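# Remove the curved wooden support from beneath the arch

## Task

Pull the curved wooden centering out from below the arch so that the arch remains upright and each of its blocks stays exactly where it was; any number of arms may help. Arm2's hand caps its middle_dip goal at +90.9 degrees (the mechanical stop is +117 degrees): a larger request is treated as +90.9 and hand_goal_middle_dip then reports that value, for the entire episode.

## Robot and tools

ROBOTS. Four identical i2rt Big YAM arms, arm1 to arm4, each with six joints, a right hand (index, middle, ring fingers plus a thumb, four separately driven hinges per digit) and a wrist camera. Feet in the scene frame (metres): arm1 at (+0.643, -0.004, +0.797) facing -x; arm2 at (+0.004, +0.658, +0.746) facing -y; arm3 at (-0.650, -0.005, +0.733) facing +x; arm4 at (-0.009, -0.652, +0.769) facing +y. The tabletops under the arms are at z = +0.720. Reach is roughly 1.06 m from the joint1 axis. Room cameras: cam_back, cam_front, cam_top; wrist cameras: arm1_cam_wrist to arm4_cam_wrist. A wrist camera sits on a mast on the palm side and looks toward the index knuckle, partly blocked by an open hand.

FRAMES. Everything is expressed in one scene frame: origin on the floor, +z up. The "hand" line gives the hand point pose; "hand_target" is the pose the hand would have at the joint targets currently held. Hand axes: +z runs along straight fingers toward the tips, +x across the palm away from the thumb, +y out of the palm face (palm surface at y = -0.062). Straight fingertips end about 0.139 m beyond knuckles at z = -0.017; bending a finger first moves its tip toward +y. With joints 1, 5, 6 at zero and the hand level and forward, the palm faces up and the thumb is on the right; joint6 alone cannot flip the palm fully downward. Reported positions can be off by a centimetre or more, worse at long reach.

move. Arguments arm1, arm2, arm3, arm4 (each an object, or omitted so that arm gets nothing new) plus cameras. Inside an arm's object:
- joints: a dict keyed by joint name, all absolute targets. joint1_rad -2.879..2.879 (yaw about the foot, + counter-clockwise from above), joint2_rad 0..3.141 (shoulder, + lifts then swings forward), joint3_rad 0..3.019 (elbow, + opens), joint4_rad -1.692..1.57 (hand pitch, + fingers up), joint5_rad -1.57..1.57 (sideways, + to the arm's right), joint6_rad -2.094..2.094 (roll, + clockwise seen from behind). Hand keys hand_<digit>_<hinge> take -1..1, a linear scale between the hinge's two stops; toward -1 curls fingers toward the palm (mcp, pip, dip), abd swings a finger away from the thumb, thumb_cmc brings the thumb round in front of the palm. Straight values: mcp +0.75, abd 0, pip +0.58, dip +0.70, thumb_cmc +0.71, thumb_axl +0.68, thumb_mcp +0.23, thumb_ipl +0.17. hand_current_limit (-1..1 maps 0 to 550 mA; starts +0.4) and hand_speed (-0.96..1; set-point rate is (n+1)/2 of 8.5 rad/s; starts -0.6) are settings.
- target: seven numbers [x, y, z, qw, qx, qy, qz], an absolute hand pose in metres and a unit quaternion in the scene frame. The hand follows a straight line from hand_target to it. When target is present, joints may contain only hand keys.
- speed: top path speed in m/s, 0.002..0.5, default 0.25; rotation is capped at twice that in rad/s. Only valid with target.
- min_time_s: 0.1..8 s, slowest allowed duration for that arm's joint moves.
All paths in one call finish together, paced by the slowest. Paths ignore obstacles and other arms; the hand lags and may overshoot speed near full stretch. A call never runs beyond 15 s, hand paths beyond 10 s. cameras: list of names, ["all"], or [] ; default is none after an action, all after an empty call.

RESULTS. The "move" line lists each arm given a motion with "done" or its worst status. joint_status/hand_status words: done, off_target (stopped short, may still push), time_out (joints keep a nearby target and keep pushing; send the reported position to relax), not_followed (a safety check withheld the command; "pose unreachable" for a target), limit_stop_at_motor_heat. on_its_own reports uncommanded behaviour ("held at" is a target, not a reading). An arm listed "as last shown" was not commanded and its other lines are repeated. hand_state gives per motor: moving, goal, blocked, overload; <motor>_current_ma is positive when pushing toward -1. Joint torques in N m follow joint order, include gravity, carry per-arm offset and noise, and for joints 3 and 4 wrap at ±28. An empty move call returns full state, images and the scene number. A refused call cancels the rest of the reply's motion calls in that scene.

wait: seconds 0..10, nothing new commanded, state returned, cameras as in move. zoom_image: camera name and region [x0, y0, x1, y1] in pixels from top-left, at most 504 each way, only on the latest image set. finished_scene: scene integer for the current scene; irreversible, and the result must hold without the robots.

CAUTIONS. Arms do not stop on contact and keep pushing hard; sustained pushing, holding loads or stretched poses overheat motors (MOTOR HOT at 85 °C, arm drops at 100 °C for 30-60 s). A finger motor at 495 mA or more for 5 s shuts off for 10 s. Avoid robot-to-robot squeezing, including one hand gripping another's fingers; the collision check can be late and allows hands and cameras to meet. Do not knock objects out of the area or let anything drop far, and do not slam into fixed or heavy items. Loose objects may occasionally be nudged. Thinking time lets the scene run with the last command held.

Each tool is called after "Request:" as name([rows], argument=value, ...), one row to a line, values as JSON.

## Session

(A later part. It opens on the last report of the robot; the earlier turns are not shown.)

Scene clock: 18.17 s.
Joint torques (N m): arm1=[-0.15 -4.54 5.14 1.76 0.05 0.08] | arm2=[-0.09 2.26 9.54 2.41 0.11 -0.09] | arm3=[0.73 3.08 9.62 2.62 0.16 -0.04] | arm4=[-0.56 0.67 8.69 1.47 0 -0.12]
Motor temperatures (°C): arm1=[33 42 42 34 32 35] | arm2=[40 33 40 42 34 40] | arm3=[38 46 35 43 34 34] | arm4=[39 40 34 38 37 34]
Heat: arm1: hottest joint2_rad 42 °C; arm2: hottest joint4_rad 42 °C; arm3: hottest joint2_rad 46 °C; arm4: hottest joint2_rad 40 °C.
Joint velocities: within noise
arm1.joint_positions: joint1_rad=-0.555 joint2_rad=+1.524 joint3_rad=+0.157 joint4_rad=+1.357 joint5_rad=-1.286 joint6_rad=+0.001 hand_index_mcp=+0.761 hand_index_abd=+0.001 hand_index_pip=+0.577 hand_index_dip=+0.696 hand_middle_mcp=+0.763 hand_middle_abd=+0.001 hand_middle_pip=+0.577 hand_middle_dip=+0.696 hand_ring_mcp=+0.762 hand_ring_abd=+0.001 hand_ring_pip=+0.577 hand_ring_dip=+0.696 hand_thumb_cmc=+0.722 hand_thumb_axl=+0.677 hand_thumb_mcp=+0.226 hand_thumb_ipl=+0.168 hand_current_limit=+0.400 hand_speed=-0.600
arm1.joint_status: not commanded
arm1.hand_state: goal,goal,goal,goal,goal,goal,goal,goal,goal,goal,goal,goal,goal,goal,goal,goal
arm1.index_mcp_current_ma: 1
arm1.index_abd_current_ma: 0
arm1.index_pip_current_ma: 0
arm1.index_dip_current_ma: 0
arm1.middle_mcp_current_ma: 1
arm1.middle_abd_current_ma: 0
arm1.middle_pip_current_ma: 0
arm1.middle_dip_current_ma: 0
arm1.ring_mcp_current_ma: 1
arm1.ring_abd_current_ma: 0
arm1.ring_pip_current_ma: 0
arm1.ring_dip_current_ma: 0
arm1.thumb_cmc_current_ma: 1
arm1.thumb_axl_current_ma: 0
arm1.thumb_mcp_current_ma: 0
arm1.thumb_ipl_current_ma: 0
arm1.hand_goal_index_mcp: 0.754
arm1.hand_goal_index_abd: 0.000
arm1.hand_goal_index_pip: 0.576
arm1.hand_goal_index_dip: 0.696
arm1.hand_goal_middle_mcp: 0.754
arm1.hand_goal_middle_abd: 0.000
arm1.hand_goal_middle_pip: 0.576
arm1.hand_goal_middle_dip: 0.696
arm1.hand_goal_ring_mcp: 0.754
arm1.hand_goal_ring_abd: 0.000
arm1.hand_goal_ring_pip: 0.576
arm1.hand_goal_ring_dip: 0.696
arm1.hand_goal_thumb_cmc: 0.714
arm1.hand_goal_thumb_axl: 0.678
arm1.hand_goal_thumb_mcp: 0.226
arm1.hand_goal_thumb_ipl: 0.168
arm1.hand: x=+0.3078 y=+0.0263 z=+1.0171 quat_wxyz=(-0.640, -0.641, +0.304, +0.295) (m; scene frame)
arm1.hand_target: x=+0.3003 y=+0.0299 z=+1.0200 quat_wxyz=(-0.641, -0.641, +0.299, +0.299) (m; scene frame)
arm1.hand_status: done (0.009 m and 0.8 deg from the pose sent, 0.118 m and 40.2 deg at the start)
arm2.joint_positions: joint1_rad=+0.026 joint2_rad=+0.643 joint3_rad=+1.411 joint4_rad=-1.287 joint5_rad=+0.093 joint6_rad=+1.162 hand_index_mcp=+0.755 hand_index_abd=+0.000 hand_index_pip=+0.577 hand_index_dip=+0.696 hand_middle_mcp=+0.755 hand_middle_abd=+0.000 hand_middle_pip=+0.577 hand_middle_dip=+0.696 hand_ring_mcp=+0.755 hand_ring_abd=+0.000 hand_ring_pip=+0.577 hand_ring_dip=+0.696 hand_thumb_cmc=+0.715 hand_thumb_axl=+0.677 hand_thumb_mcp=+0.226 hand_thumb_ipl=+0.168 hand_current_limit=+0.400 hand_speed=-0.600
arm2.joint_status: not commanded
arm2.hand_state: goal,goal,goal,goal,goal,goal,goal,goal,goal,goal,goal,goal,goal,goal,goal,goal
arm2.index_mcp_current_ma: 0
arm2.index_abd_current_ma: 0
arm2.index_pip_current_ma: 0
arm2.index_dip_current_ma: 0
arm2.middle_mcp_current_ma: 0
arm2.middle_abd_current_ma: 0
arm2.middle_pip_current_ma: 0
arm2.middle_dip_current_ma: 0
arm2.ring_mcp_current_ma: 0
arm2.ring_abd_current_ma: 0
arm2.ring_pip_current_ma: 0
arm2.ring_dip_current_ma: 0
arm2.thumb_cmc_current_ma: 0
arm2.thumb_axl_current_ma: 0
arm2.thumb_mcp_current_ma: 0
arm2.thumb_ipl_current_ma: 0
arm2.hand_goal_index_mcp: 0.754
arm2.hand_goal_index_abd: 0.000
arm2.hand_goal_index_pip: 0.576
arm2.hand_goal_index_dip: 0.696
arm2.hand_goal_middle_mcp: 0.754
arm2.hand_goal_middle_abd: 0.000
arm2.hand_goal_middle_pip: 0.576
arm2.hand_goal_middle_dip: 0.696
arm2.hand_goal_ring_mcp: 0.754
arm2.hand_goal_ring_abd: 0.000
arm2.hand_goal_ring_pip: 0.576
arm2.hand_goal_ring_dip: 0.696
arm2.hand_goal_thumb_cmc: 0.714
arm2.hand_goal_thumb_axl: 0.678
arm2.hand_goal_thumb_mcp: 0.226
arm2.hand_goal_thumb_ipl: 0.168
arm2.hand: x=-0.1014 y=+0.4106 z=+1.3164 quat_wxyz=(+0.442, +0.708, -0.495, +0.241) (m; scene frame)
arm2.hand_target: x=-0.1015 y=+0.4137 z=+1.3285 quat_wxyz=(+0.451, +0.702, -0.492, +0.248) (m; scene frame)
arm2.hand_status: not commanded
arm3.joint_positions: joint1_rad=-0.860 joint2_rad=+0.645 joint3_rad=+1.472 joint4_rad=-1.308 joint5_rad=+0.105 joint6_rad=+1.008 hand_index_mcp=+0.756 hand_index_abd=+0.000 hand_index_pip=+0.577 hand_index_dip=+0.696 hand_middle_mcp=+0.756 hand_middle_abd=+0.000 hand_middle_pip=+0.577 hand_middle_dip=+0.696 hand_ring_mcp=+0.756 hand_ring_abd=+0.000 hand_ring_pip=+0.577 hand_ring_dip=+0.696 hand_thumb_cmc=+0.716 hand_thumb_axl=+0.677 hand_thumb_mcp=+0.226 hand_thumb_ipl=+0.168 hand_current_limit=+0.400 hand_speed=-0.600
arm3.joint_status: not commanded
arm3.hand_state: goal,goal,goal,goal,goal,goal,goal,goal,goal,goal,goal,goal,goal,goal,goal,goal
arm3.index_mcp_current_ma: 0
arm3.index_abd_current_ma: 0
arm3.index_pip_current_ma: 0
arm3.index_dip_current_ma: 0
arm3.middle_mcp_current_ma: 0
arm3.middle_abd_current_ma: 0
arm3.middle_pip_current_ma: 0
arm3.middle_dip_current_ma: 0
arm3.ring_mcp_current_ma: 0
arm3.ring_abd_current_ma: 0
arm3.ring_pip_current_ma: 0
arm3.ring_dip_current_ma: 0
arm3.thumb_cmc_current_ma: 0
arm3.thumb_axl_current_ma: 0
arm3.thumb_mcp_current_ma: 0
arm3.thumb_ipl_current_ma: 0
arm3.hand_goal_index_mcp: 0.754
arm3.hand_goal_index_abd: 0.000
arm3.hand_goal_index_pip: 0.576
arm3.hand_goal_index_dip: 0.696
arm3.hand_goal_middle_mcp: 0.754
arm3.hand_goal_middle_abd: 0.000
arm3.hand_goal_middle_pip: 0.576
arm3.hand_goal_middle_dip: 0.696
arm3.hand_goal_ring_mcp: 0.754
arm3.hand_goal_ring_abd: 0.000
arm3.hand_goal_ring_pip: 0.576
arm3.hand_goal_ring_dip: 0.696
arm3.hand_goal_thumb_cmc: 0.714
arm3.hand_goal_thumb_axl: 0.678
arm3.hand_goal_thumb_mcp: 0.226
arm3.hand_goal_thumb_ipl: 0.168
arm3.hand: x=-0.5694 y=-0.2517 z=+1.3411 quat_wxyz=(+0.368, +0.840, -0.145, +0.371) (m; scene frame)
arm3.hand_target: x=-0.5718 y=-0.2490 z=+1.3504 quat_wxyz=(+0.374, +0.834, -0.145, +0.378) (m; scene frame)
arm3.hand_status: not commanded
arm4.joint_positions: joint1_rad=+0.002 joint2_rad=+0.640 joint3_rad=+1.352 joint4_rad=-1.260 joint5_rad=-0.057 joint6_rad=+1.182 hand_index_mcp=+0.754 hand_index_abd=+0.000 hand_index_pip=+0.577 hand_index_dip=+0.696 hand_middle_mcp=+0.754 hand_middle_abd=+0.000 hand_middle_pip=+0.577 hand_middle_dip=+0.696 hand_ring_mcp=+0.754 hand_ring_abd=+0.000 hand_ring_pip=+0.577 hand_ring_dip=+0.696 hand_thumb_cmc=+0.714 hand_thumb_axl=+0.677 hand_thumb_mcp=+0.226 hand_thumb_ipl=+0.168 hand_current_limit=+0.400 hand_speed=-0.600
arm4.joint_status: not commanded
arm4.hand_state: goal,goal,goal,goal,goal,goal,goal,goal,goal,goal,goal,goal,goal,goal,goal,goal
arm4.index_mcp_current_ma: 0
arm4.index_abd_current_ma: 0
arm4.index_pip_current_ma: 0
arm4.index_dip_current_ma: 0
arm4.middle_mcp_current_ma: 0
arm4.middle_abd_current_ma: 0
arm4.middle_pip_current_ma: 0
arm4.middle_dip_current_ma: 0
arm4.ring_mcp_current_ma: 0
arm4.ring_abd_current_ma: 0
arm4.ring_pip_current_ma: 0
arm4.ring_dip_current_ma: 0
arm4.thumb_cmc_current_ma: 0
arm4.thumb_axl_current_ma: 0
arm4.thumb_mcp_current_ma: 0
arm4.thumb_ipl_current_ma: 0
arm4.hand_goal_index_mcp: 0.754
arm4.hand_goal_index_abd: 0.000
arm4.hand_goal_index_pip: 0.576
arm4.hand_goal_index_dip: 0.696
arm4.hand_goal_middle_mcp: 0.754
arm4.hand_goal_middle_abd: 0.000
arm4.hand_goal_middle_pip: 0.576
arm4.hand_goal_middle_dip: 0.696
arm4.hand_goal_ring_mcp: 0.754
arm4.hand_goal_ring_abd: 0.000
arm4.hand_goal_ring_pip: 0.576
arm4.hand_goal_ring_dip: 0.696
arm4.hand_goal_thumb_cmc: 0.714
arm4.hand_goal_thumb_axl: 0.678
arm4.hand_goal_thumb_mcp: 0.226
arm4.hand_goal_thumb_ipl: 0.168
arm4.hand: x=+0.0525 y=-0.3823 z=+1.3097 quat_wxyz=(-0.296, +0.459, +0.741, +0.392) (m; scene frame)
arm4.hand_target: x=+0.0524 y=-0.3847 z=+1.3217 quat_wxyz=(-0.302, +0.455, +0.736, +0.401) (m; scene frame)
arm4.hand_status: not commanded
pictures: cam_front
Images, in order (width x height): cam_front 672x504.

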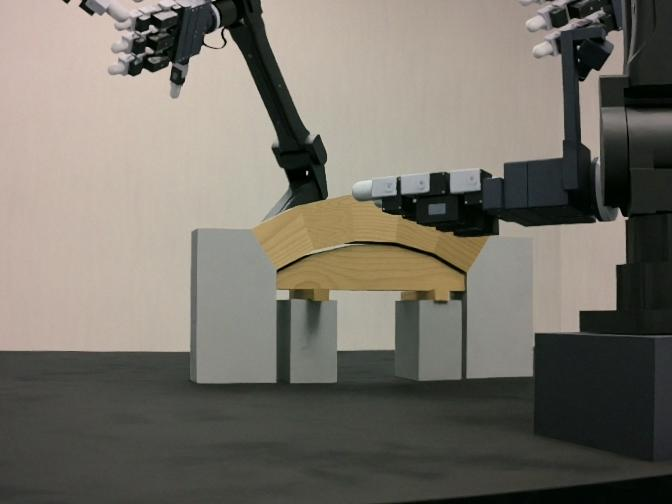

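Request:
move(arm1={"target": [0.20, 0.0, 1.18, 0.5, 0.5, -0.5, -0.5], "speed": 0.2}, cameras=["arm1_cam_wrist", "cam_front", "cam_back", "cam_top"])

Scene clock: 22.30 s.
Joint torques (N m): arm1=[-0.03 -2.96 14.06 1.58 0.12 -0.12] | arm2=[-0.09 2.32 9.52 2.41 0.11 -0.1] | arm3=[1.55 2.73 9.51 2.44 0.1 -0.05] | arm4=[-0.62 0.62 8.69 1.5 0 -0.12]
Motor temperatures (°C): arm1=[33 42 43 34 32 34] | arm2=[40 33 41 42 34 40] | arm3=[38 46 35 43 33 34] | arm4=[39 40 34 38 37 34]
Heat: arm1: hottest joint3_rad 43 °C; arm2: hottest joint4_rad 42 °C; arm3: hottest joint2_rad 46 °C; arm4: hottest joint2_rad 40 °C.
move: arm1 off_target
Joint velocities: within noise
arm1.joint_positions: joint1_rad=+0.096 joint2_rad=+0.930 joint3_rad=+0.400 joint4_rad=+0.500 joint5_rad=+0.064 joint6_rad=+0.012 hand_index_mcp=+0.762 hand_index_abd=+0.001 hand_index_pip=+0.577 hand_index_dip=+0.696 hand_middle_mcp=+0.763 hand_middle_abd=+0.001 hand_middle_pip=+0.577 hand_middle_dip=+0.696 hand_ring_mcp=+0.762 hand_ring_abd=+0.001 hand_ring_pip=+0.577 hand_ring_dip=+0.696 hand_thumb_cmc=+0.722 hand_thumb_axl=+0.677 hand_thumb_mcp=+0.226 hand_thumb_ipl=+0.168 hand_current_limit=+0.400 hand_speed=-0.600
arm1.joint_status: not commanded
arm1.hand_state: goal,goal,goal,goal,goal,goal,goal,goal,goal,goal,goal,goal,goal,goal,goal,goal
arm1.index_mcp_current_ma: 1
arm1.index_abd_current_ma: 0
arm1.index_pip_current_ma: 0
arm1.index_dip_current_ma: 0
arm1.middle_mcp_current_ma: 1
arm1.middle_abd_current_ma: 0
arm1.middle_pip_current_ma: 0
arm1.middle_dip_current_ma: 0
arm1.ring_mcp_current_ma: 1
arm1.ring_abd_current_ma: 0
arm1.ring_pip_current_ma: 0
arm1.ring_dip_current_ma: 0
arm1.thumb_cmc_current_ma: 1
arm1.thumb_axl_current_ma: 0
arm1.thumb_mcp_current_ma: 0
arm1.thumb_ipl_current_ma: 0
arm1.hand_goal_index_mcp: 0.754
arm1.hand_goal_index_abd: 0.000
arm1.hand_goal_index_pip: 0.576
arm1.hand_goal_index_dip: 0.696
arm1.hand_goal_middle_mcp: 0.754
arm1.hand_goal_middle_abd: 0.000
arm1.hand_goal_middle_pip: 0.576
arm1.hand_goal_middle_dip: 0.696
arm1.hand_goal_ring_mcp: 0.754
arm1.hand_goal_ring_abd: 0.000
arm1.hand_goal_ring_pip: 0.576
arm1.hand_goal_ring_dip: 0.696
arm1.hand_goal_thumb_cmc: 0.714
arm1.hand_goal_thumb_axl: 0.678
arm1.hand_goal_thumb_mcp: 0.226
arm1.hand_goal_thumb_ipl: 0.168
arm1.hand: x=+0.2121 y=+0.0035 z=+1.1539 quat_wxyz=(-0.492, -0.506, +0.511, +0.490) (m; scene frame)
arm1.hand_target: x=+0.2019 y=-0.0001 z=+1.1795 quat_wxyz=(-0.500, -0.500, +0.500, +0.500) (m; scene frame)
arm1.hand_status: off_target (0.029 m and 2.1 deg from the pose sent, 0.197 m and 39.9 deg at the start)
arm2, arm3, arm4: as last shown
pictures: arm1_cam_wrist, cam_back, cam_front, cam_top
Images, in order (width x height): arm1_cam_wrist 672x504, cam_back 672x504, cam_front 672x504, cam_top 672x504.

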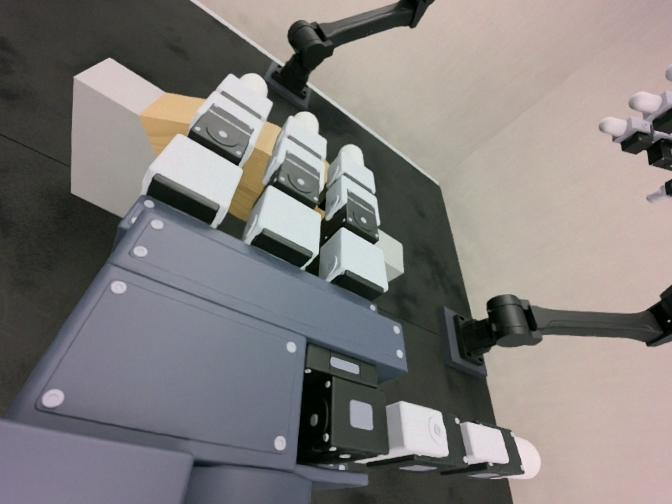

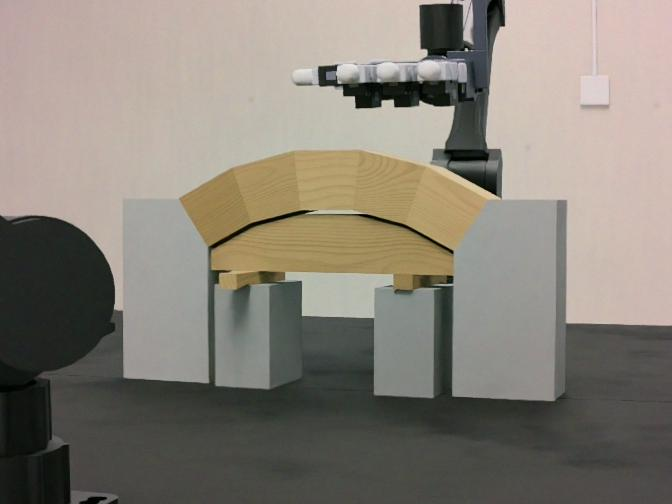

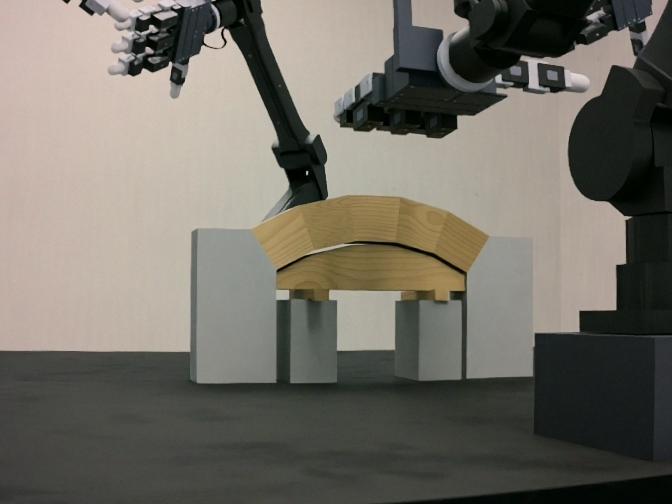

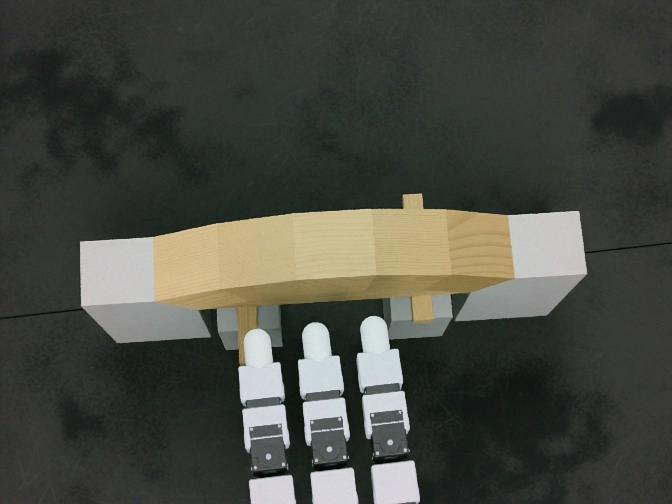

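Request:
move(arm3={"target": [-0.32, 0.06, 1.12, 0.288, 0.288, 0.646, 0.646], "speed": 0.25}, cameras=["arm3_cam_wrist", "cam_front", "cam_back"])

Scene clock: 28.47 s.
Joint torques (N m): arm1=[-0.38 -3.31 13.96 1.7 0.11 -0.1] | arm2=[-0.09 2.37 9.52 2.41 0.11 -0.1] | arm3=[0.85 1.55 10.41 3.18 -0.13 -0.12] | arm4=[-0.56 0.62 8.7 1.48 0.01 -0.12]
Motor temperatures (°C): arm1=[33 42 44 34 32 34] | arm2=[40 33 42 42 34 40] | arm3=[38 46 36 43 33 34] | arm4=[39 39 35 38 37 34]
Heat: arm1: hottest joint3_rad 44 °C; arm2: hottest joint3_rad 42 °C; arm3: hottest joint2_rad 46 °C; arm4: hottest joint1_rad 39 °C.
move: arm3 done
Joint velocities: within noise
arm1, arm2, arm4: as last shown
arm1.joint_positions: joint1_rad=+0.096 joint2_rad=+0.930 joint3_rad=+0.400 joint4_rad=+0.500 joint5_rad=+0.064 joint6_rad=+0.011 hand_index_mcp=+0.762 hand_index_abd=+0.001 hand_index_pip=+0.577 hand_index_dip=+0.696 hand_middle_mcp=+0.763 hand_middle_abd=+0.001 hand_middle_pip=+0.577 hand_middle_dip=+0.696 hand_ring_mcp=+0.762 hand_ring_abd=+0.001 hand_ring_pip=+0.577 hand_ring_dip=+0.696 hand_thumb_cmc=+0.722 hand_thumb_axl=+0.677 hand_thumb_mcp=+0.226 hand_thumb_ipl=+0.168 hand_current_limit=+0.400 hand_speed=-0.600
arm3.joint_positions: joint1_rad=-0.197 joint2_rad=+0.596 joint3_rad=+0.334 joint4_rad=+0.242 joint5_rad=-0.910 joint6_rad=+0.009 hand_index_mcp=+0.762 hand_index_abd=+0.000 hand_index_pip=+0.577 hand_index_dip=+0.696 hand_middle_mcp=+0.762 hand_middle_abd=+0.000 hand_middle_pip=+0.577 hand_middle_dip=+0.696 hand_ring_mcp=+0.761 hand_ring_abd=+0.000 hand_ring_pip=+0.577 hand_ring_dip=+0.696 hand_thumb_cmc=+0.722 hand_thumb_axl=+0.677 hand_thumb_mcp=+0.226 hand_thumb_ipl=+0.168 hand_current_limit=+0.400 hand_speed=-0.600
arm3.joint_status: not commanded
arm3.hand_state: goal,goal,goal,goal,goal,goal,goal,goal,goal,goal,goal,goal,goal,goal,goal,goal
arm3.index_mcp_current_ma: 1
arm3.index_abd_current_ma: 0
arm3.index_pip_current_ma: 0
arm3.index_dip_current_ma: 0
arm3.middle_mcp_current_ma: 1
arm3.middle_abd_current_ma: 0
arm3.middle_pip_current_ma: 0
arm3.middle_dip_current_ma: 0
arm3.ring_mcp_current_ma: 1
arm3.ring_abd_current_ma: 0
arm3.ring_pip_current_ma: 0
arm3.ring_dip_current_ma: 0
arm3.thumb_cmc_current_ma: 1
arm3.thumb_axl_current_ma: 0
arm3.thumb_mcp_current_ma: 0
arm3.thumb_ipl_current_ma: 0
arm3.hand_goal_index_mcp: 0.754
arm3.hand_goal_index_abd: 0.000
arm3.hand_goal_index_pip: 0.576
arm3.hand_goal_index_dip: 0.696
arm3.hand_goal_middle_mcp: 0.754
arm3.hand_goal_middle_abd: 0.000
arm3.hand_goal_middle_pip: 0.576
arm3.hand_goal_middle_dip: 0.696
arm3.hand_goal_ring_mcp: 0.754
arm3.hand_goal_ring_abd: 0.000
arm3.hand_goal_ring_pip: 0.576
arm3.hand_goal_ring_dip: 0.696
arm3.hand_goal_thumb_cmc: 0.714
arm3.hand_goal_thumb_axl: 0.678
arm3.hand_goal_thumb_mcp: 0.226
arm3.hand_goal_thumb_ipl: 0.168
arm3.hand: x=-0.3203 y=+0.0612 z=+1.1168 quat_wxyz=(+0.280, +0.294, +0.646, +0.646) (m; scene frame)
arm3.hand_target: x=-0.3200 y=+0.0600 z=+1.1200 quat_wxyz=(+0.288, +0.288, +0.646, +0.646) (m; scene frame)
arm3.hand_status: done (0.003 m and 1.1 deg from the pose sent, 0.456 m and 120.9 deg at the start)
pictures: arm3_cam_wrist, cam_back, cam_front
Images, in order (width x height): arm3_cam_wrist 672x504, cam_back 672x504, cam_front 672x504.

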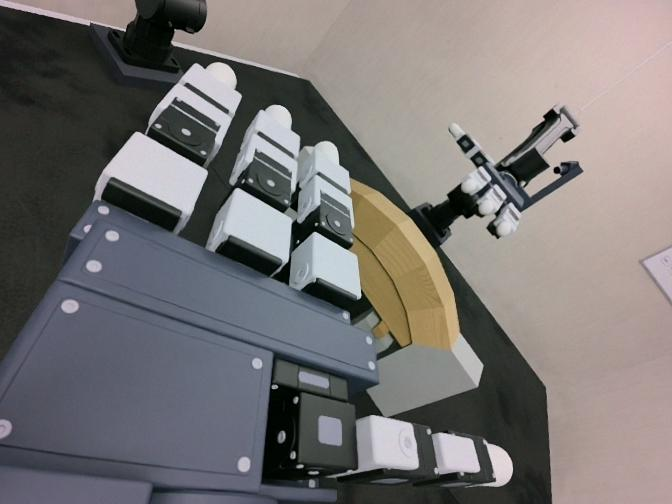

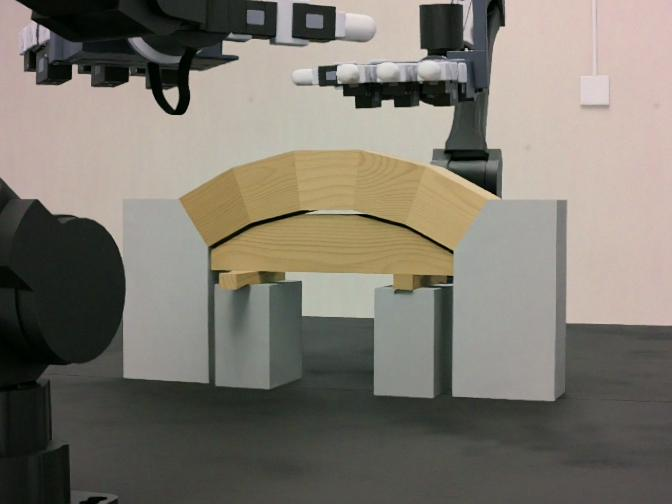

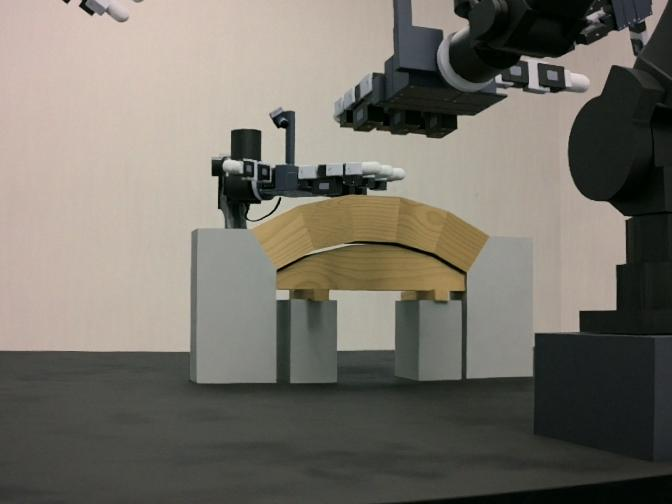

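Request:
move(arm3={"target": [-0.32, 0.17, 0.97, 0.288, 0.288, 0.646, 0.646], "speed": 0.25}, cameras=["arm3_cam_wrist", "cam_top"])

Scene clock: 30.77 s.
Joint torques (N m): arm1=[-0.38 -3.55 14.15 1.76 0.11 -0.1] | arm2=[-0.03 2.32 9.54 2.41 0.11 -0.1] | arm3=[2.26 -2.73 5.26 3.44 0.12 -0.01] | arm4=[-0.56 0.62 8.69 1.47 0 -0.11]
Motor temperatures (°C): arm1=[33 42 45 34 32 34] | arm2=[40 33 42 42 34 40] | arm3=[38 46 36 43 33 34] | arm4=[39 39 35 38 37 34]
Heat: arm1: hottest joint3_rad 45 °C; arm2: hottest joint3_rad 42 °C; arm3: hottest joint2_rad 46 °C; arm4: hottest joint1_rad 39 °C.
move: arm3 done
Joint velocities: within noise
arm1, arm2, arm4: as last shown
arm3.joint_positions: joint1_rad=+0.351 joint2_rad=+1.354 joint3_rad=+0.101 joint4_rad=+1.239 joint5_rad=-0.348 joint6_rad=-0.002 hand_index_mcp=+0.762 hand_index_abd=+0.000 hand_index_pip=+0.577 hand_index_dip=+0.696 hand_middle_mcp=+0.762 hand_middle_abd=+0.000 hand_middle_pip=+0.577 hand_middle_dip=+0.696 hand_ring_mcp=+0.762 hand_ring_abd=+0.000 hand_ring_pip=+0.577 hand_ring_dip=+0.696 hand_thumb_cmc=+0.722 hand_thumb_axl=+0.677 hand_thumb_mcp=+0.226 hand_thumb_ipl=+0.168 hand_current_limit=+0.400 hand_speed=-0.600
arm3.joint_status: not commanded
arm3.hand_state: goal,goal,goal,goal,goal,goal,goal,goal,goal,goal,goal,goal,goal,goal,goal,goal
arm3.index_mcp_current_ma: 1
arm3.index_abd_current_ma: 0
arm3.index_pip_current_ma: 0
arm3.index_dip_current_ma: 0
arm3.middle_mcp_current_ma: 1
arm3.middle_abd_current_ma: 0
arm3.middle_pip_current_ma: 0
arm3.middle_dip_current_ma: 0
arm3.ring_mcp_current_ma: 1
arm3.ring_abd_current_ma: 0
arm3.ring_pip_current_ma: 0
arm3.ring_dip_current_ma: 0
arm3.thumb_cmc_current_ma: 1
arm3.thumb_axl_current_ma: 0
arm3.thumb_mcp_current_ma: 0
arm3.thumb_ipl_current_ma: 0
arm3.hand_goal_index_mcp: 0.754
arm3.hand_goal_index_abd: 0.000
arm3.hand_goal_index_pip: 0.576
arm3.hand_goal_index_dip: 0.696
arm3.hand_goal_middle_mcp: 0.754
arm3.hand_goal_middle_abd: 0.000
arm3.hand_goal_middle_pip: 0.576
arm3.hand_goal_middle_dip: 0.696
arm3.hand_goal_ring_mcp: 0.754
arm3.hand_goal_ring_abd: 0.000
arm3.hand_goal_ring_pip: 0.576
arm3.hand_goal_ring_dip: 0.696
arm3.hand_goal_thumb_cmc: 0.714
arm3.hand_goal_thumb_axl: 0.678
arm3.hand_goal_thumb_mcp: 0.226
arm3.hand_goal_thumb_ipl: 0.168
arm3.hand: x=-0.3190 y=+0.1661 z=+0.9691 quat_wxyz=(+0.292, +0.291, +0.648, +0.641) (m; scene frame)
arm3.hand_target: x=-0.3201 y=+0.1699 z=+0.9701 quat_wxyz=(+0.288, +0.288, +0.646, +0.646) (m; scene frame)
arm3.hand_status: done (0.004 m and 0.8 deg from the pose sent, 0.183 m and 1.1 deg at the start)
pictures: arm3_cam_wrist, cam_top
Images, in order (width x height): arm3_cam_wrist 672x504, cam_top 672x504.

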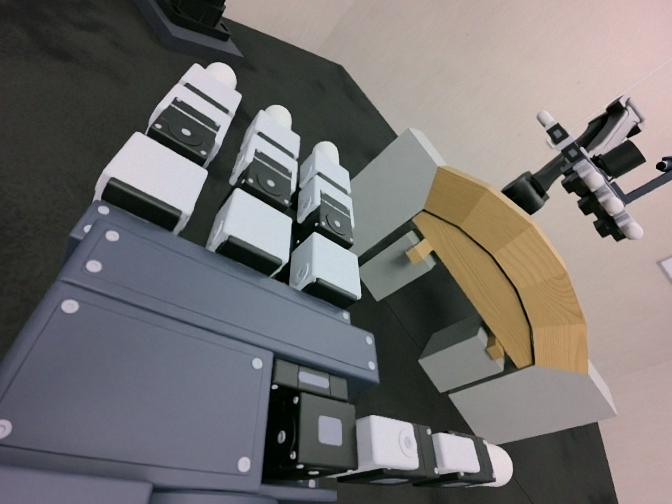

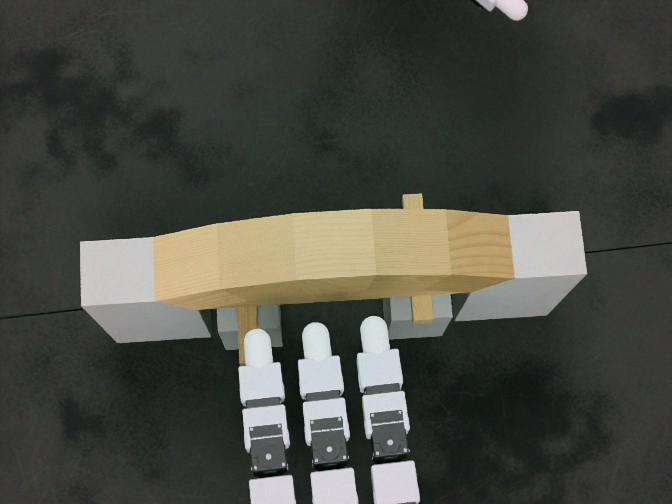

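Request:
zoom_image(camera="arm3_cam_wrist", region=[350, 120, 630, 420])

Request:
zoom_image(camera="arm3_cam_wrist", region=[370, 190, 490, 290])

Request:
zoom_image(camera="arm3_cam_wrist", region=[440, 300, 560, 400])

Scaled by 1.680 from the camera's 672x504 image, which has a finer 960x720 frame.

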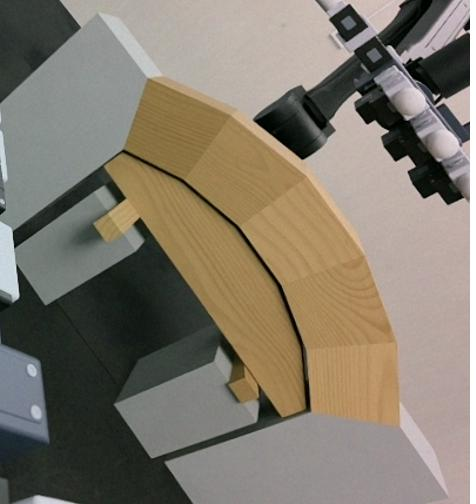

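Scaled by 4.200 from the camera's 672x504 image, which has a finer 960x720 frame.

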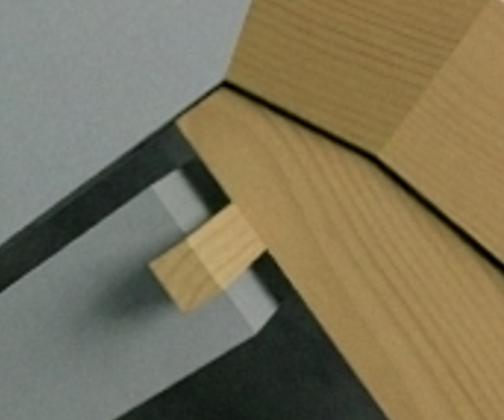

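Scaled by 4.200 from the camera's 672x504 image, which has a finer 960x720 frame.

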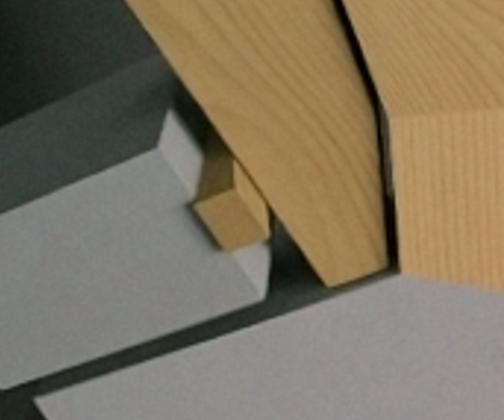

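Request:
move(arm1={"target": [0.36, 0.05, 1.05, 0.5, 0.5, -0.5, -0.5], "speed": 0.2, "joints": {"hand_index_mcp": -0.753, "hand_index_pip": -0.591}}, cameras=["arm1_cam_wrist", "cam_back", "cam_top"])

Scene clock: 36.47 s.
Joint torques (N m): arm1=[-0.15 0.62 11.32 1.83 0.09 -0.04] | arm2=[-0.09 2.32 9.51 2.43 0.11 -0.09] | arm3=[2.2 -3.08 5.41 3.43 0.08 0.06] | arm4=[-0.67 0.62 8.7 1.48 0.01 -0.12]
Motor temperatures (°C): arm1=[33 42 46 34 32 34] | arm2=[39 33 43 42 34 40] | arm3=[38 46 35 43 33 34] | arm4=[39 39 35 38 37 34]
Heat: arm1: hottest joint3_rad 46 °C; arm2: hottest joint3_rad 43 °C; arm3: hottest joint2_rad 46 °C; arm4: hottest joint1_rad 39 °C.
move: arm1 not_followed
Joint velocities: within noise
arm1.joint_positions: joint1_rad=-0.048 joint2_rad=+0.708 joint3_rad=+0.080 joint4_rad=+0.598 joint5_rad=-0.089 joint6_rad=+0.011 hand_index_mcp=-0.753 hand_index_abd=+0.001 hand_index_pip=-0.590 hand_index_dip=+0.696 hand_middle_mcp=+0.764 hand_middle_abd=+0.001 hand_middle_pip=+0.577 hand_middle_dip=+0.696 hand_ring_mcp=+0.763 hand_ring_abd=+0.001 hand_ring_pip=+0.577 hand_ring_dip=+0.696 hand_thumb_cmc=+0.723 hand_thumb_axl=+0.677 hand_thumb_mcp=+0.226 hand_thumb_ipl=+0.168 hand_current_limit=+0.400 hand_speed=-0.600
arm1.joint_status: all done
arm1.hand_state: goal,goal,goal,goal,goal,goal,goal,goal,goal,goal,goal,goal,goal,goal,goal,goal
arm1.index_mcp_current_ma: 0
arm1.index_abd_current_ma: 0
arm1.index_pip_current_ma: 0
arm1.index_dip_current_ma: 0
arm1.middle_mcp_current_ma: 2
arm1.middle_abd_current_ma: 0
arm1.middle_pip_current_ma: 0
arm1.middle_dip_current_ma: 0
arm1.ring_mcp_current_ma: 2
arm1.ring_abd_current_ma: 0
arm1.ring_pip_current_ma: 0
arm1.ring_dip_current_ma: 0
arm1.thumb_cmc_current_ma: 1
arm1.thumb_axl_current_ma: 0
arm1.thumb_mcp_current_ma: 0
arm1.thumb_ipl_current_ma: 0
arm1.hand_goal_index_mcp: -0.752
arm1.hand_goal_index_abd: 0.000
arm1.hand_goal_index_pip: -0.590
arm1.hand_goal_index_dip: 0.696
arm1.hand_goal_middle_mcp: 0.754
arm1.hand_goal_middle_abd: 0.000
arm1.hand_goal_middle_pip: 0.576
arm1.hand_goal_middle_dip: 0.696
arm1.hand_goal_ring_mcp: 0.754
arm1.hand_goal_ring_abd: 0.000
arm1.hand_goal_ring_pip: 0.576
arm1.hand_goal_ring_dip: 0.696
arm1.hand_goal_thumb_cmc: 0.714
arm1.hand_goal_thumb_axl: 0.678
arm1.hand_goal_thumb_mcp: 0.226
arm1.hand_goal_thumb_ipl: 0.168
arm1.on_its_own: joint1_rad is held at -0.040, not at its first target +0.102; joint2_rad is held at +0.716, not at its first target +0.945; joint3_rad is held at +0.108, not at its first target +0.457; joint4_rad is held at +0.596, not at its first target +0.491; joint5_rad is held at -0.086, not at its first target +0.068
arm1.hand: x=+0.3046 y=+0.0315 z=+1.0771 quat_wxyz=(-0.496, -0.507, +0.510, +0.487) (m; scene frame)
arm1.hand_target: x=+0.2988 y=+0.0298 z=+1.0897 quat_wxyz=(-0.501, -0.504, +0.504, +0.491) (m; scene frame)
arm1.hand_status: not_followed (0.064 m and 2.0 deg from the pose sent, 0.187 m and 2.0 deg at the start; a joint's target at an end of its range on 21 of 48 steps)
arm2, arm3, arm4: as last shown
arm3.joint_positions: joint1_rad=+0.351 joint2_rad=+1.354 joint3_rad=+0.101 joint4_rad=+1.240 joint5_rad=-0.348 joint6_rad=-0.002 hand_index_mcp=+0.762 hand_index_abd=+0.000 hand_index_pip=+0.577 hand_index_dip=+0.696 hand_middle_mcp=+0.762 hand_middle_abd=+0.000 hand_middle_pip=+0.577 hand_middle_dip=+0.696 hand_ring_mcp=+0.762 hand_ring_abd=+0.000 hand_ring_pip=+0.577 hand_ring_dip=+0.696 hand_thumb_cmc=+0.722 hand_thumb_axl=+0.677 hand_thumb_mcp=+0.226 hand_thumb_ipl=+0.168 hand_current_limit=+0.400 hand_speed=-0.600
arm3.hand: x=-0.3190 y=+0.1661 z=+0.9692 quat_wxyz=(+0.292, +0.291, +0.648, +0.641) (m; scene frame)
pictures: arm1_cam_wrist, cam_back, cam_top
pose unreachable (arm1 arm): on one or more control steps of this call this arm could not follow its commanded pose, so it was not sent that pose on those steps. On the call's last step it was still not sent that pose. It may still have moved: this result reports where it is.
cause: moving toward the commanded pose would bring two parts of the arm too close to each other.
Images, in order (width x height): arm1_cam_wrist 672x504, cam_back 672x504, cam_top 672x504.

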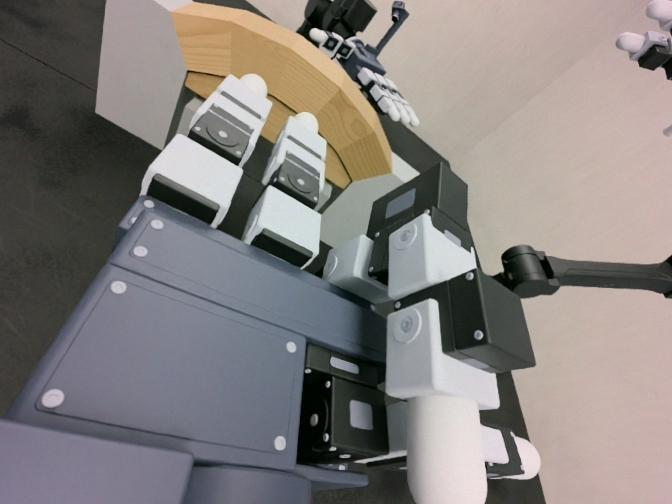

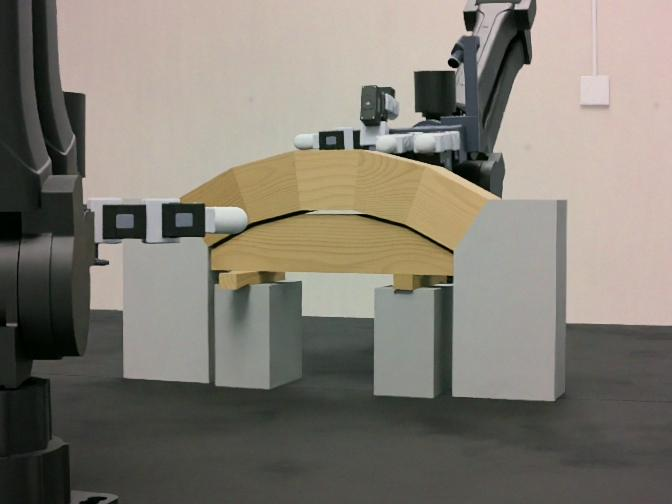

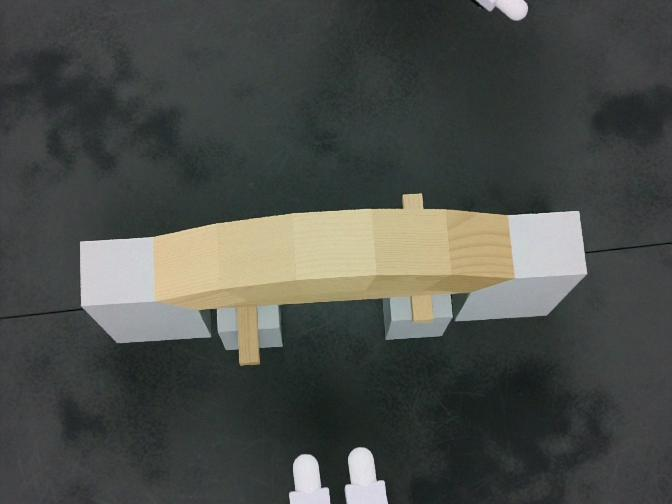

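Request:
move(arm3={"target": [-0.27, -0.03, 0.98, 0.5129, 0.5129, 0.4867, 0.4867], "speed": 0.2, "joints": {"hand_index_mcp": -0.753, "hand_index_pip": -0.591}}, cameras=["arm3_cam_wrist", "cam_front", "cam_back", "cam_top"])

Scene clock: 41.13 s.
Joint torques (N m): arm1=[-0.26 0.91 11.41 1.78 0.09 -0.02] | arm2=[-0.03 2.32 9.52 2.41 0.11 -0.1] | arm3=[0.26 -2.43 7.69 2.19 0.05 0.05] | arm4=[-0.62 0.67 8.72 1.48 0.01 -0.12]
Motor temperatures (°C): arm1=[33 42 47 34 32 34] | arm2=[39 33 43 42 34 40] | arm3=[38 46 35 43 33 34] | arm4=[39 39 35 38 37 34]
Heat: arm1: hottest joint3_rad 47 °C; arm2: hottest joint3_rad 43 °C; arm3: hottest joint2_rad 46 °C; arm4: hottest joint1_rad 39 °C.
move: arm3 off_target
Joint velocities: within noise
arm1, arm2, arm4: as last shown
arm1.on_its_own: joint1_rad is held at -0.040, not at its first target +0.102; joint2_rad is held at +0.716, not at its first target +0.945; joint3_rad is held at +0.108, not at its first target +0.457; joint4_rad is held at +0.596, not at its first target +0.491; joint5_rad is held at -0.086, not at its first target +0.068
arm3.joint_positions: joint1_rad=+0.024 joint2_rad=+1.295 joint3_rad=+0.099 joint4_rad=+1.179 joint5_rad=+0.084 joint6_rad=-0.002 hand_index_mcp=-0.754 hand_index_abd=+0.000 hand_index_pip=-0.590 hand_index_dip=+0.696 hand_middle_mcp=+0.762 hand_middle_abd=+0.000 hand_middle_pip=+0.577 hand_middle_dip=+0.696 hand_ring_mcp=+0.762 hand_ring_abd=+0.000 hand_ring_pip=+0.577 hand_ring_dip=+0.696 hand_thumb_cmc=+0.722 hand_thumb_axl=+0.677 hand_thumb_mcp=+0.226 hand_thumb_ipl=+0.168 hand_current_limit=+0.400 hand_speed=-0.600
arm3.joint_status: all done
arm3.hand_state: goal,goal,goal,goal,goal,goal,goal,goal,goal,goal,goal,goal,goal,goal,goal,goal
arm3.index_mcp_current_ma: 0
arm3.index_abd_current_ma: 0
arm3.index_pip_current_ma: 0
arm3.index_dip_current_ma: 0
arm3.middle_mcp_current_ma: 1
arm3.middle_abd_current_ma: 0
arm3.middle_pip_current_ma: 0
arm3.middle_dip_current_ma: 0
arm3.ring_mcp_current_ma: 1
arm3.ring_abd_current_ma: 0
arm3.ring_pip_current_ma: 0
arm3.ring_dip_current_ma: 0
arm3.thumb_cmc_current_ma: 1
arm3.thumb_axl_current_ma: 0
arm3.thumb_mcp_current_ma: 0
arm3.thumb_ipl_current_ma: 0
arm3.hand_goal_index_mcp: -0.752
arm3.hand_goal_index_abd: 0.000
arm3.hand_goal_index_pip: -0.590
arm3.hand_goal_index_dip: 0.696
arm3.hand_goal_middle_mcp: 0.754
arm3.hand_goal_middle_abd: 0.000
arm3.hand_goal_middle_pip: 0.576
arm3.hand_goal_middle_dip: 0.696
arm3.hand_goal_ring_mcp: 0.754
arm3.hand_goal_ring_abd: 0.000
arm3.hand_goal_ring_pip: 0.576
arm3.hand_goal_ring_dip: 0.696
arm3.hand_goal_thumb_cmc: 0.714
arm3.hand_goal_thumb_axl: 0.678
arm3.hand_goal_thumb_mcp: 0.226
arm3.hand_goal_thumb_ipl: 0.168
arm3.hand: x=-0.2802 y=-0.0248 z=+0.9750 quat_wxyz=(+0.509, +0.510, +0.494, +0.487) (m; scene frame)
arm3.hand_target: x=-0.2705 y=-0.0299 z=+0.9801 quat_wxyz=(+0.513, +0.513, +0.487, +0.487) (m; scene frame)
arm3.hand_status: off_target (0.012 m and 1.0 deg from the pose sent, 0.202 m and 44.3 deg at the start)
pictures: arm3_cam_wrist, cam_back, cam_front, cam_top
Images, in order (width x height): arm3_cam_wrist 672x504, cam_back 672x504, cam_front 672x504, cam_top 672x504.

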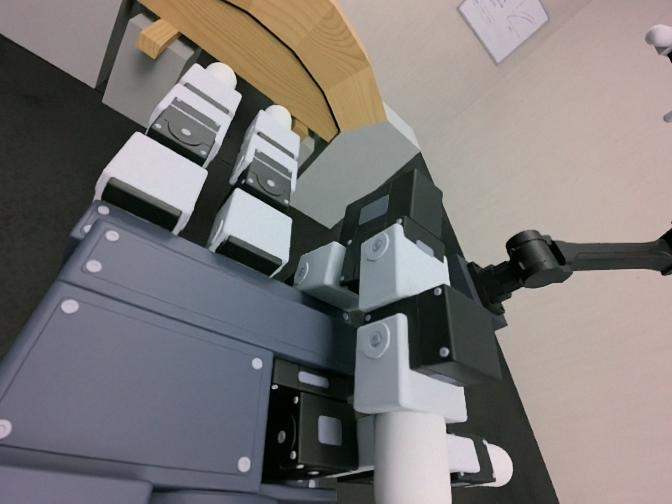

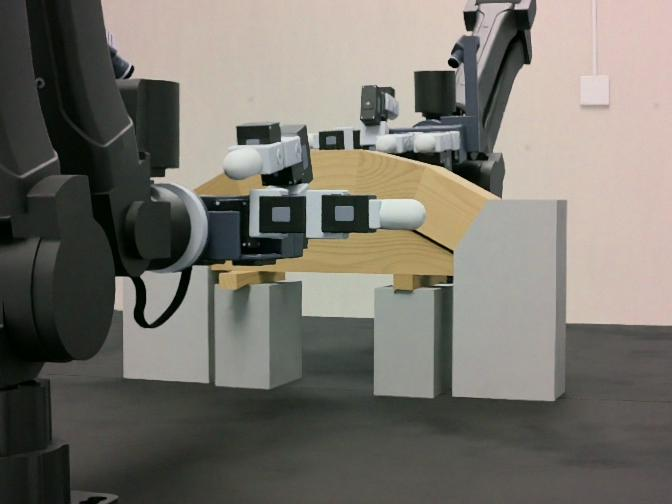

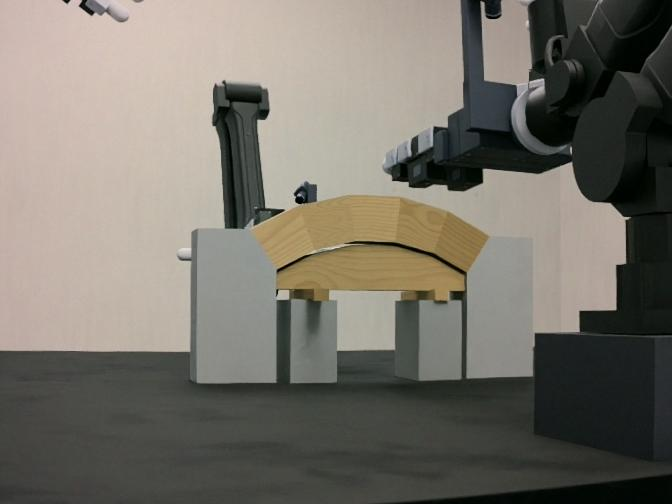

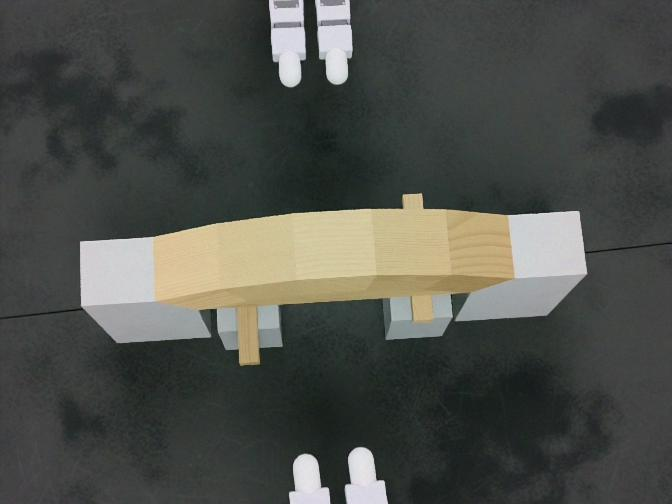

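Request:
move(arm3={"target": [-0.25, -0.03, 0.94, 0.5129, 0.5129, 0.4867, 0.4867], "speed": 0.15}, cameras=["arm3_cam_wrist", "cam_back", "cam_front", "cam_top"])

Scene clock: 44.57 s.
Joint torques (N m): arm1=[0.15 0.15 11.37 1.88 0.11 -0.01] | arm2=[-0.09 2.32 9.54 2.41 0.11 -0.09] | arm3=[0.32 -4.95 4.25 3.14 -0.02 0.01] | arm4=[-0.56 0.62 8.73 1.5 0.01 -0.11]
Motor temperatures (°C): arm1=[33 42 47 34 32 34] | arm2=[39 33 43 42 34 40] | arm3=[38 46 35 42 33 34] | arm4=[39 39 35 38 37 33]
Heat: arm1: hottest joint3_rad 47 °C; arm2: hottest joint3_rad 43 °C; arm3: hottest joint2_rad 46 °C; arm4: hottest joint1_rad 39 °C.
move: arm3 done
Joint velocities: within noise
arm1, arm2, arm4: as last shown
arm1.on_its_own: joint1_rad is held at -0.040, not at its first target +0.102; joint2_rad is held at +0.716, not at its first target +0.945; joint3_rad is held at +0.108, not at its first target +0.457; joint4_rad is held at +0.596, not at its first target +0.491; joint5_rad is held at -0.086, not at its first target +0.068
arm3.joint_positions: joint1_rad=+0.021 joint2_rad=+1.647 joint3_rad=+0.152 joint4_rad=+1.464 joint5_rad=+0.084 joint6_rad=-0.002 hand_index_mcp=-0.754 hand_index_abd=+0.000 hand_index_pip=-0.590 hand_index_dip=+0.696 hand_middle_mcp=+0.762 hand_middle_abd=+0.000 hand_middle_pip=+0.577 hand_middle_dip=+0.696 hand_ring_mcp=+0.762 hand_ring_abd=+0.000 hand_ring_pip=+0.577 hand_ring_dip=+0.696 hand_thumb_cmc=+0.722 hand_thumb_axl=+0.677 hand_thumb_mcp=+0.226 hand_thumb_ipl=+0.168 hand_current_limit=+0.400 hand_speed=-0.600
arm3.joint_status: not commanded
arm3.hand_state: goal,goal,goal,goal,goal,goal,goal,goal,goal,goal,goal,goal,goal,goal,goal,goal
arm3.index_mcp_current_ma: 0
arm3.index_abd_current_ma: 0
arm3.index_pip_current_ma: 0
arm3.index_dip_current_ma: 0
arm3.middle_mcp_current_ma: 1
arm3.middle_abd_current_ma: 0
arm3.middle_pip_current_ma: 0
arm3.middle_dip_current_ma: 0
arm3.ring_mcp_current_ma: 1
arm3.ring_abd_current_ma: 0
arm3.ring_pip_current_ma: 0
arm3.ring_dip_current_ma: 0
arm3.thumb_cmc_current_ma: 1
arm3.thumb_axl_current_ma: 0
arm3.thumb_mcp_current_ma: 0
arm3.thumb_ipl_current_ma: 0
arm3.hand_goal_index_mcp: -0.752
arm3.hand_goal_index_abd: 0.000
arm3.hand_goal_index_pip: -0.590
arm3.hand_goal_index_dip: 0.696
arm3.hand_goal_middle_mcp: 0.754
arm3.hand_goal_middle_abd: 0.000
arm3.hand_goal_middle_pip: 0.576
arm3.hand_goal_middle_dip: 0.696
arm3.hand_goal_ring_mcp: 0.754
arm3.hand_goal_ring_abd: 0.000
arm3.hand_goal_ring_pip: 0.576
arm3.hand_goal_ring_dip: 0.696
arm3.hand_goal_thumb_cmc: 0.714
arm3.hand_goal_thumb_axl: 0.678
arm3.hand_goal_thumb_mcp: 0.226
arm3.hand_goal_thumb_ipl: 0.168
arm3.hand: x=-0.2551 y=-0.0248 z=+0.9359 quat_wxyz=(+0.506, +0.514, +0.497, +0.483) (m; scene frame)
arm3.hand_target: x=-0.2503 y=-0.0300 z=+0.9400 quat_wxyz=(+0.513, +0.513, +0.487, +0.487) (m; scene frame)
arm3.hand_status: done (0.008 m and 1.5 deg from the pose sent, 0.046 m and 1.0 deg at the start)
pictures: arm3_cam_wrist, cam_back, cam_front, cam_top
Images, in order (width x height): arm3_cam_wrist 672x504, cam_back 672x504, cam_front 672x504, cam_top 672x504.

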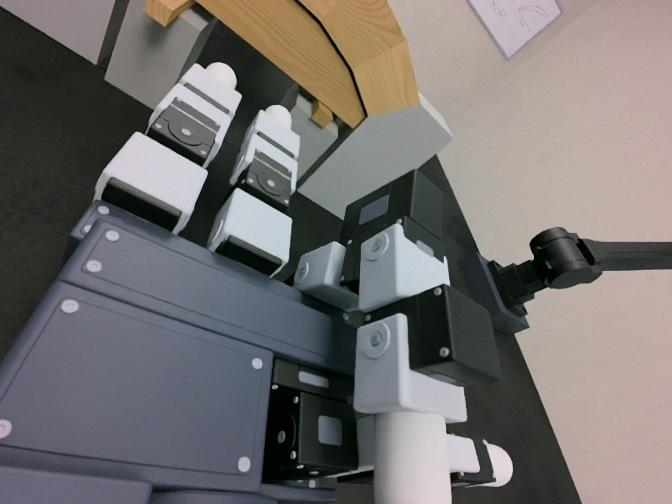

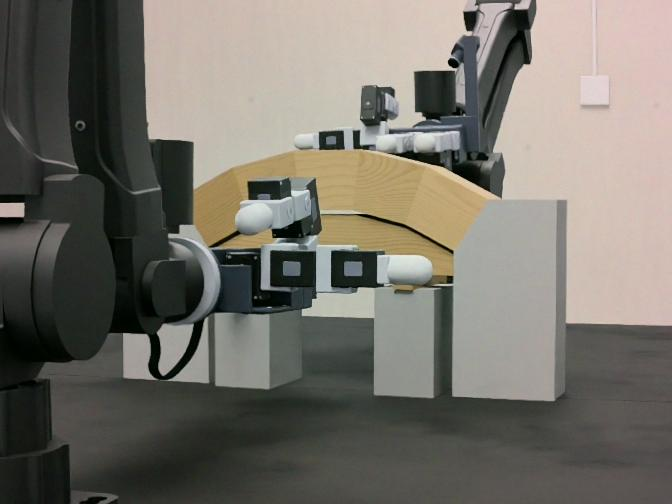

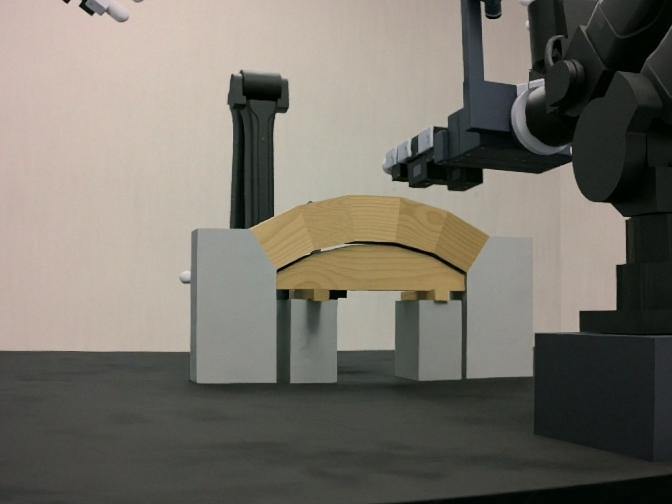

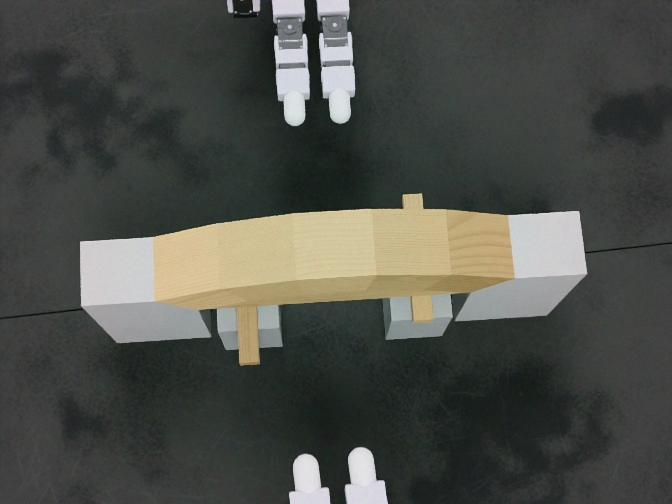

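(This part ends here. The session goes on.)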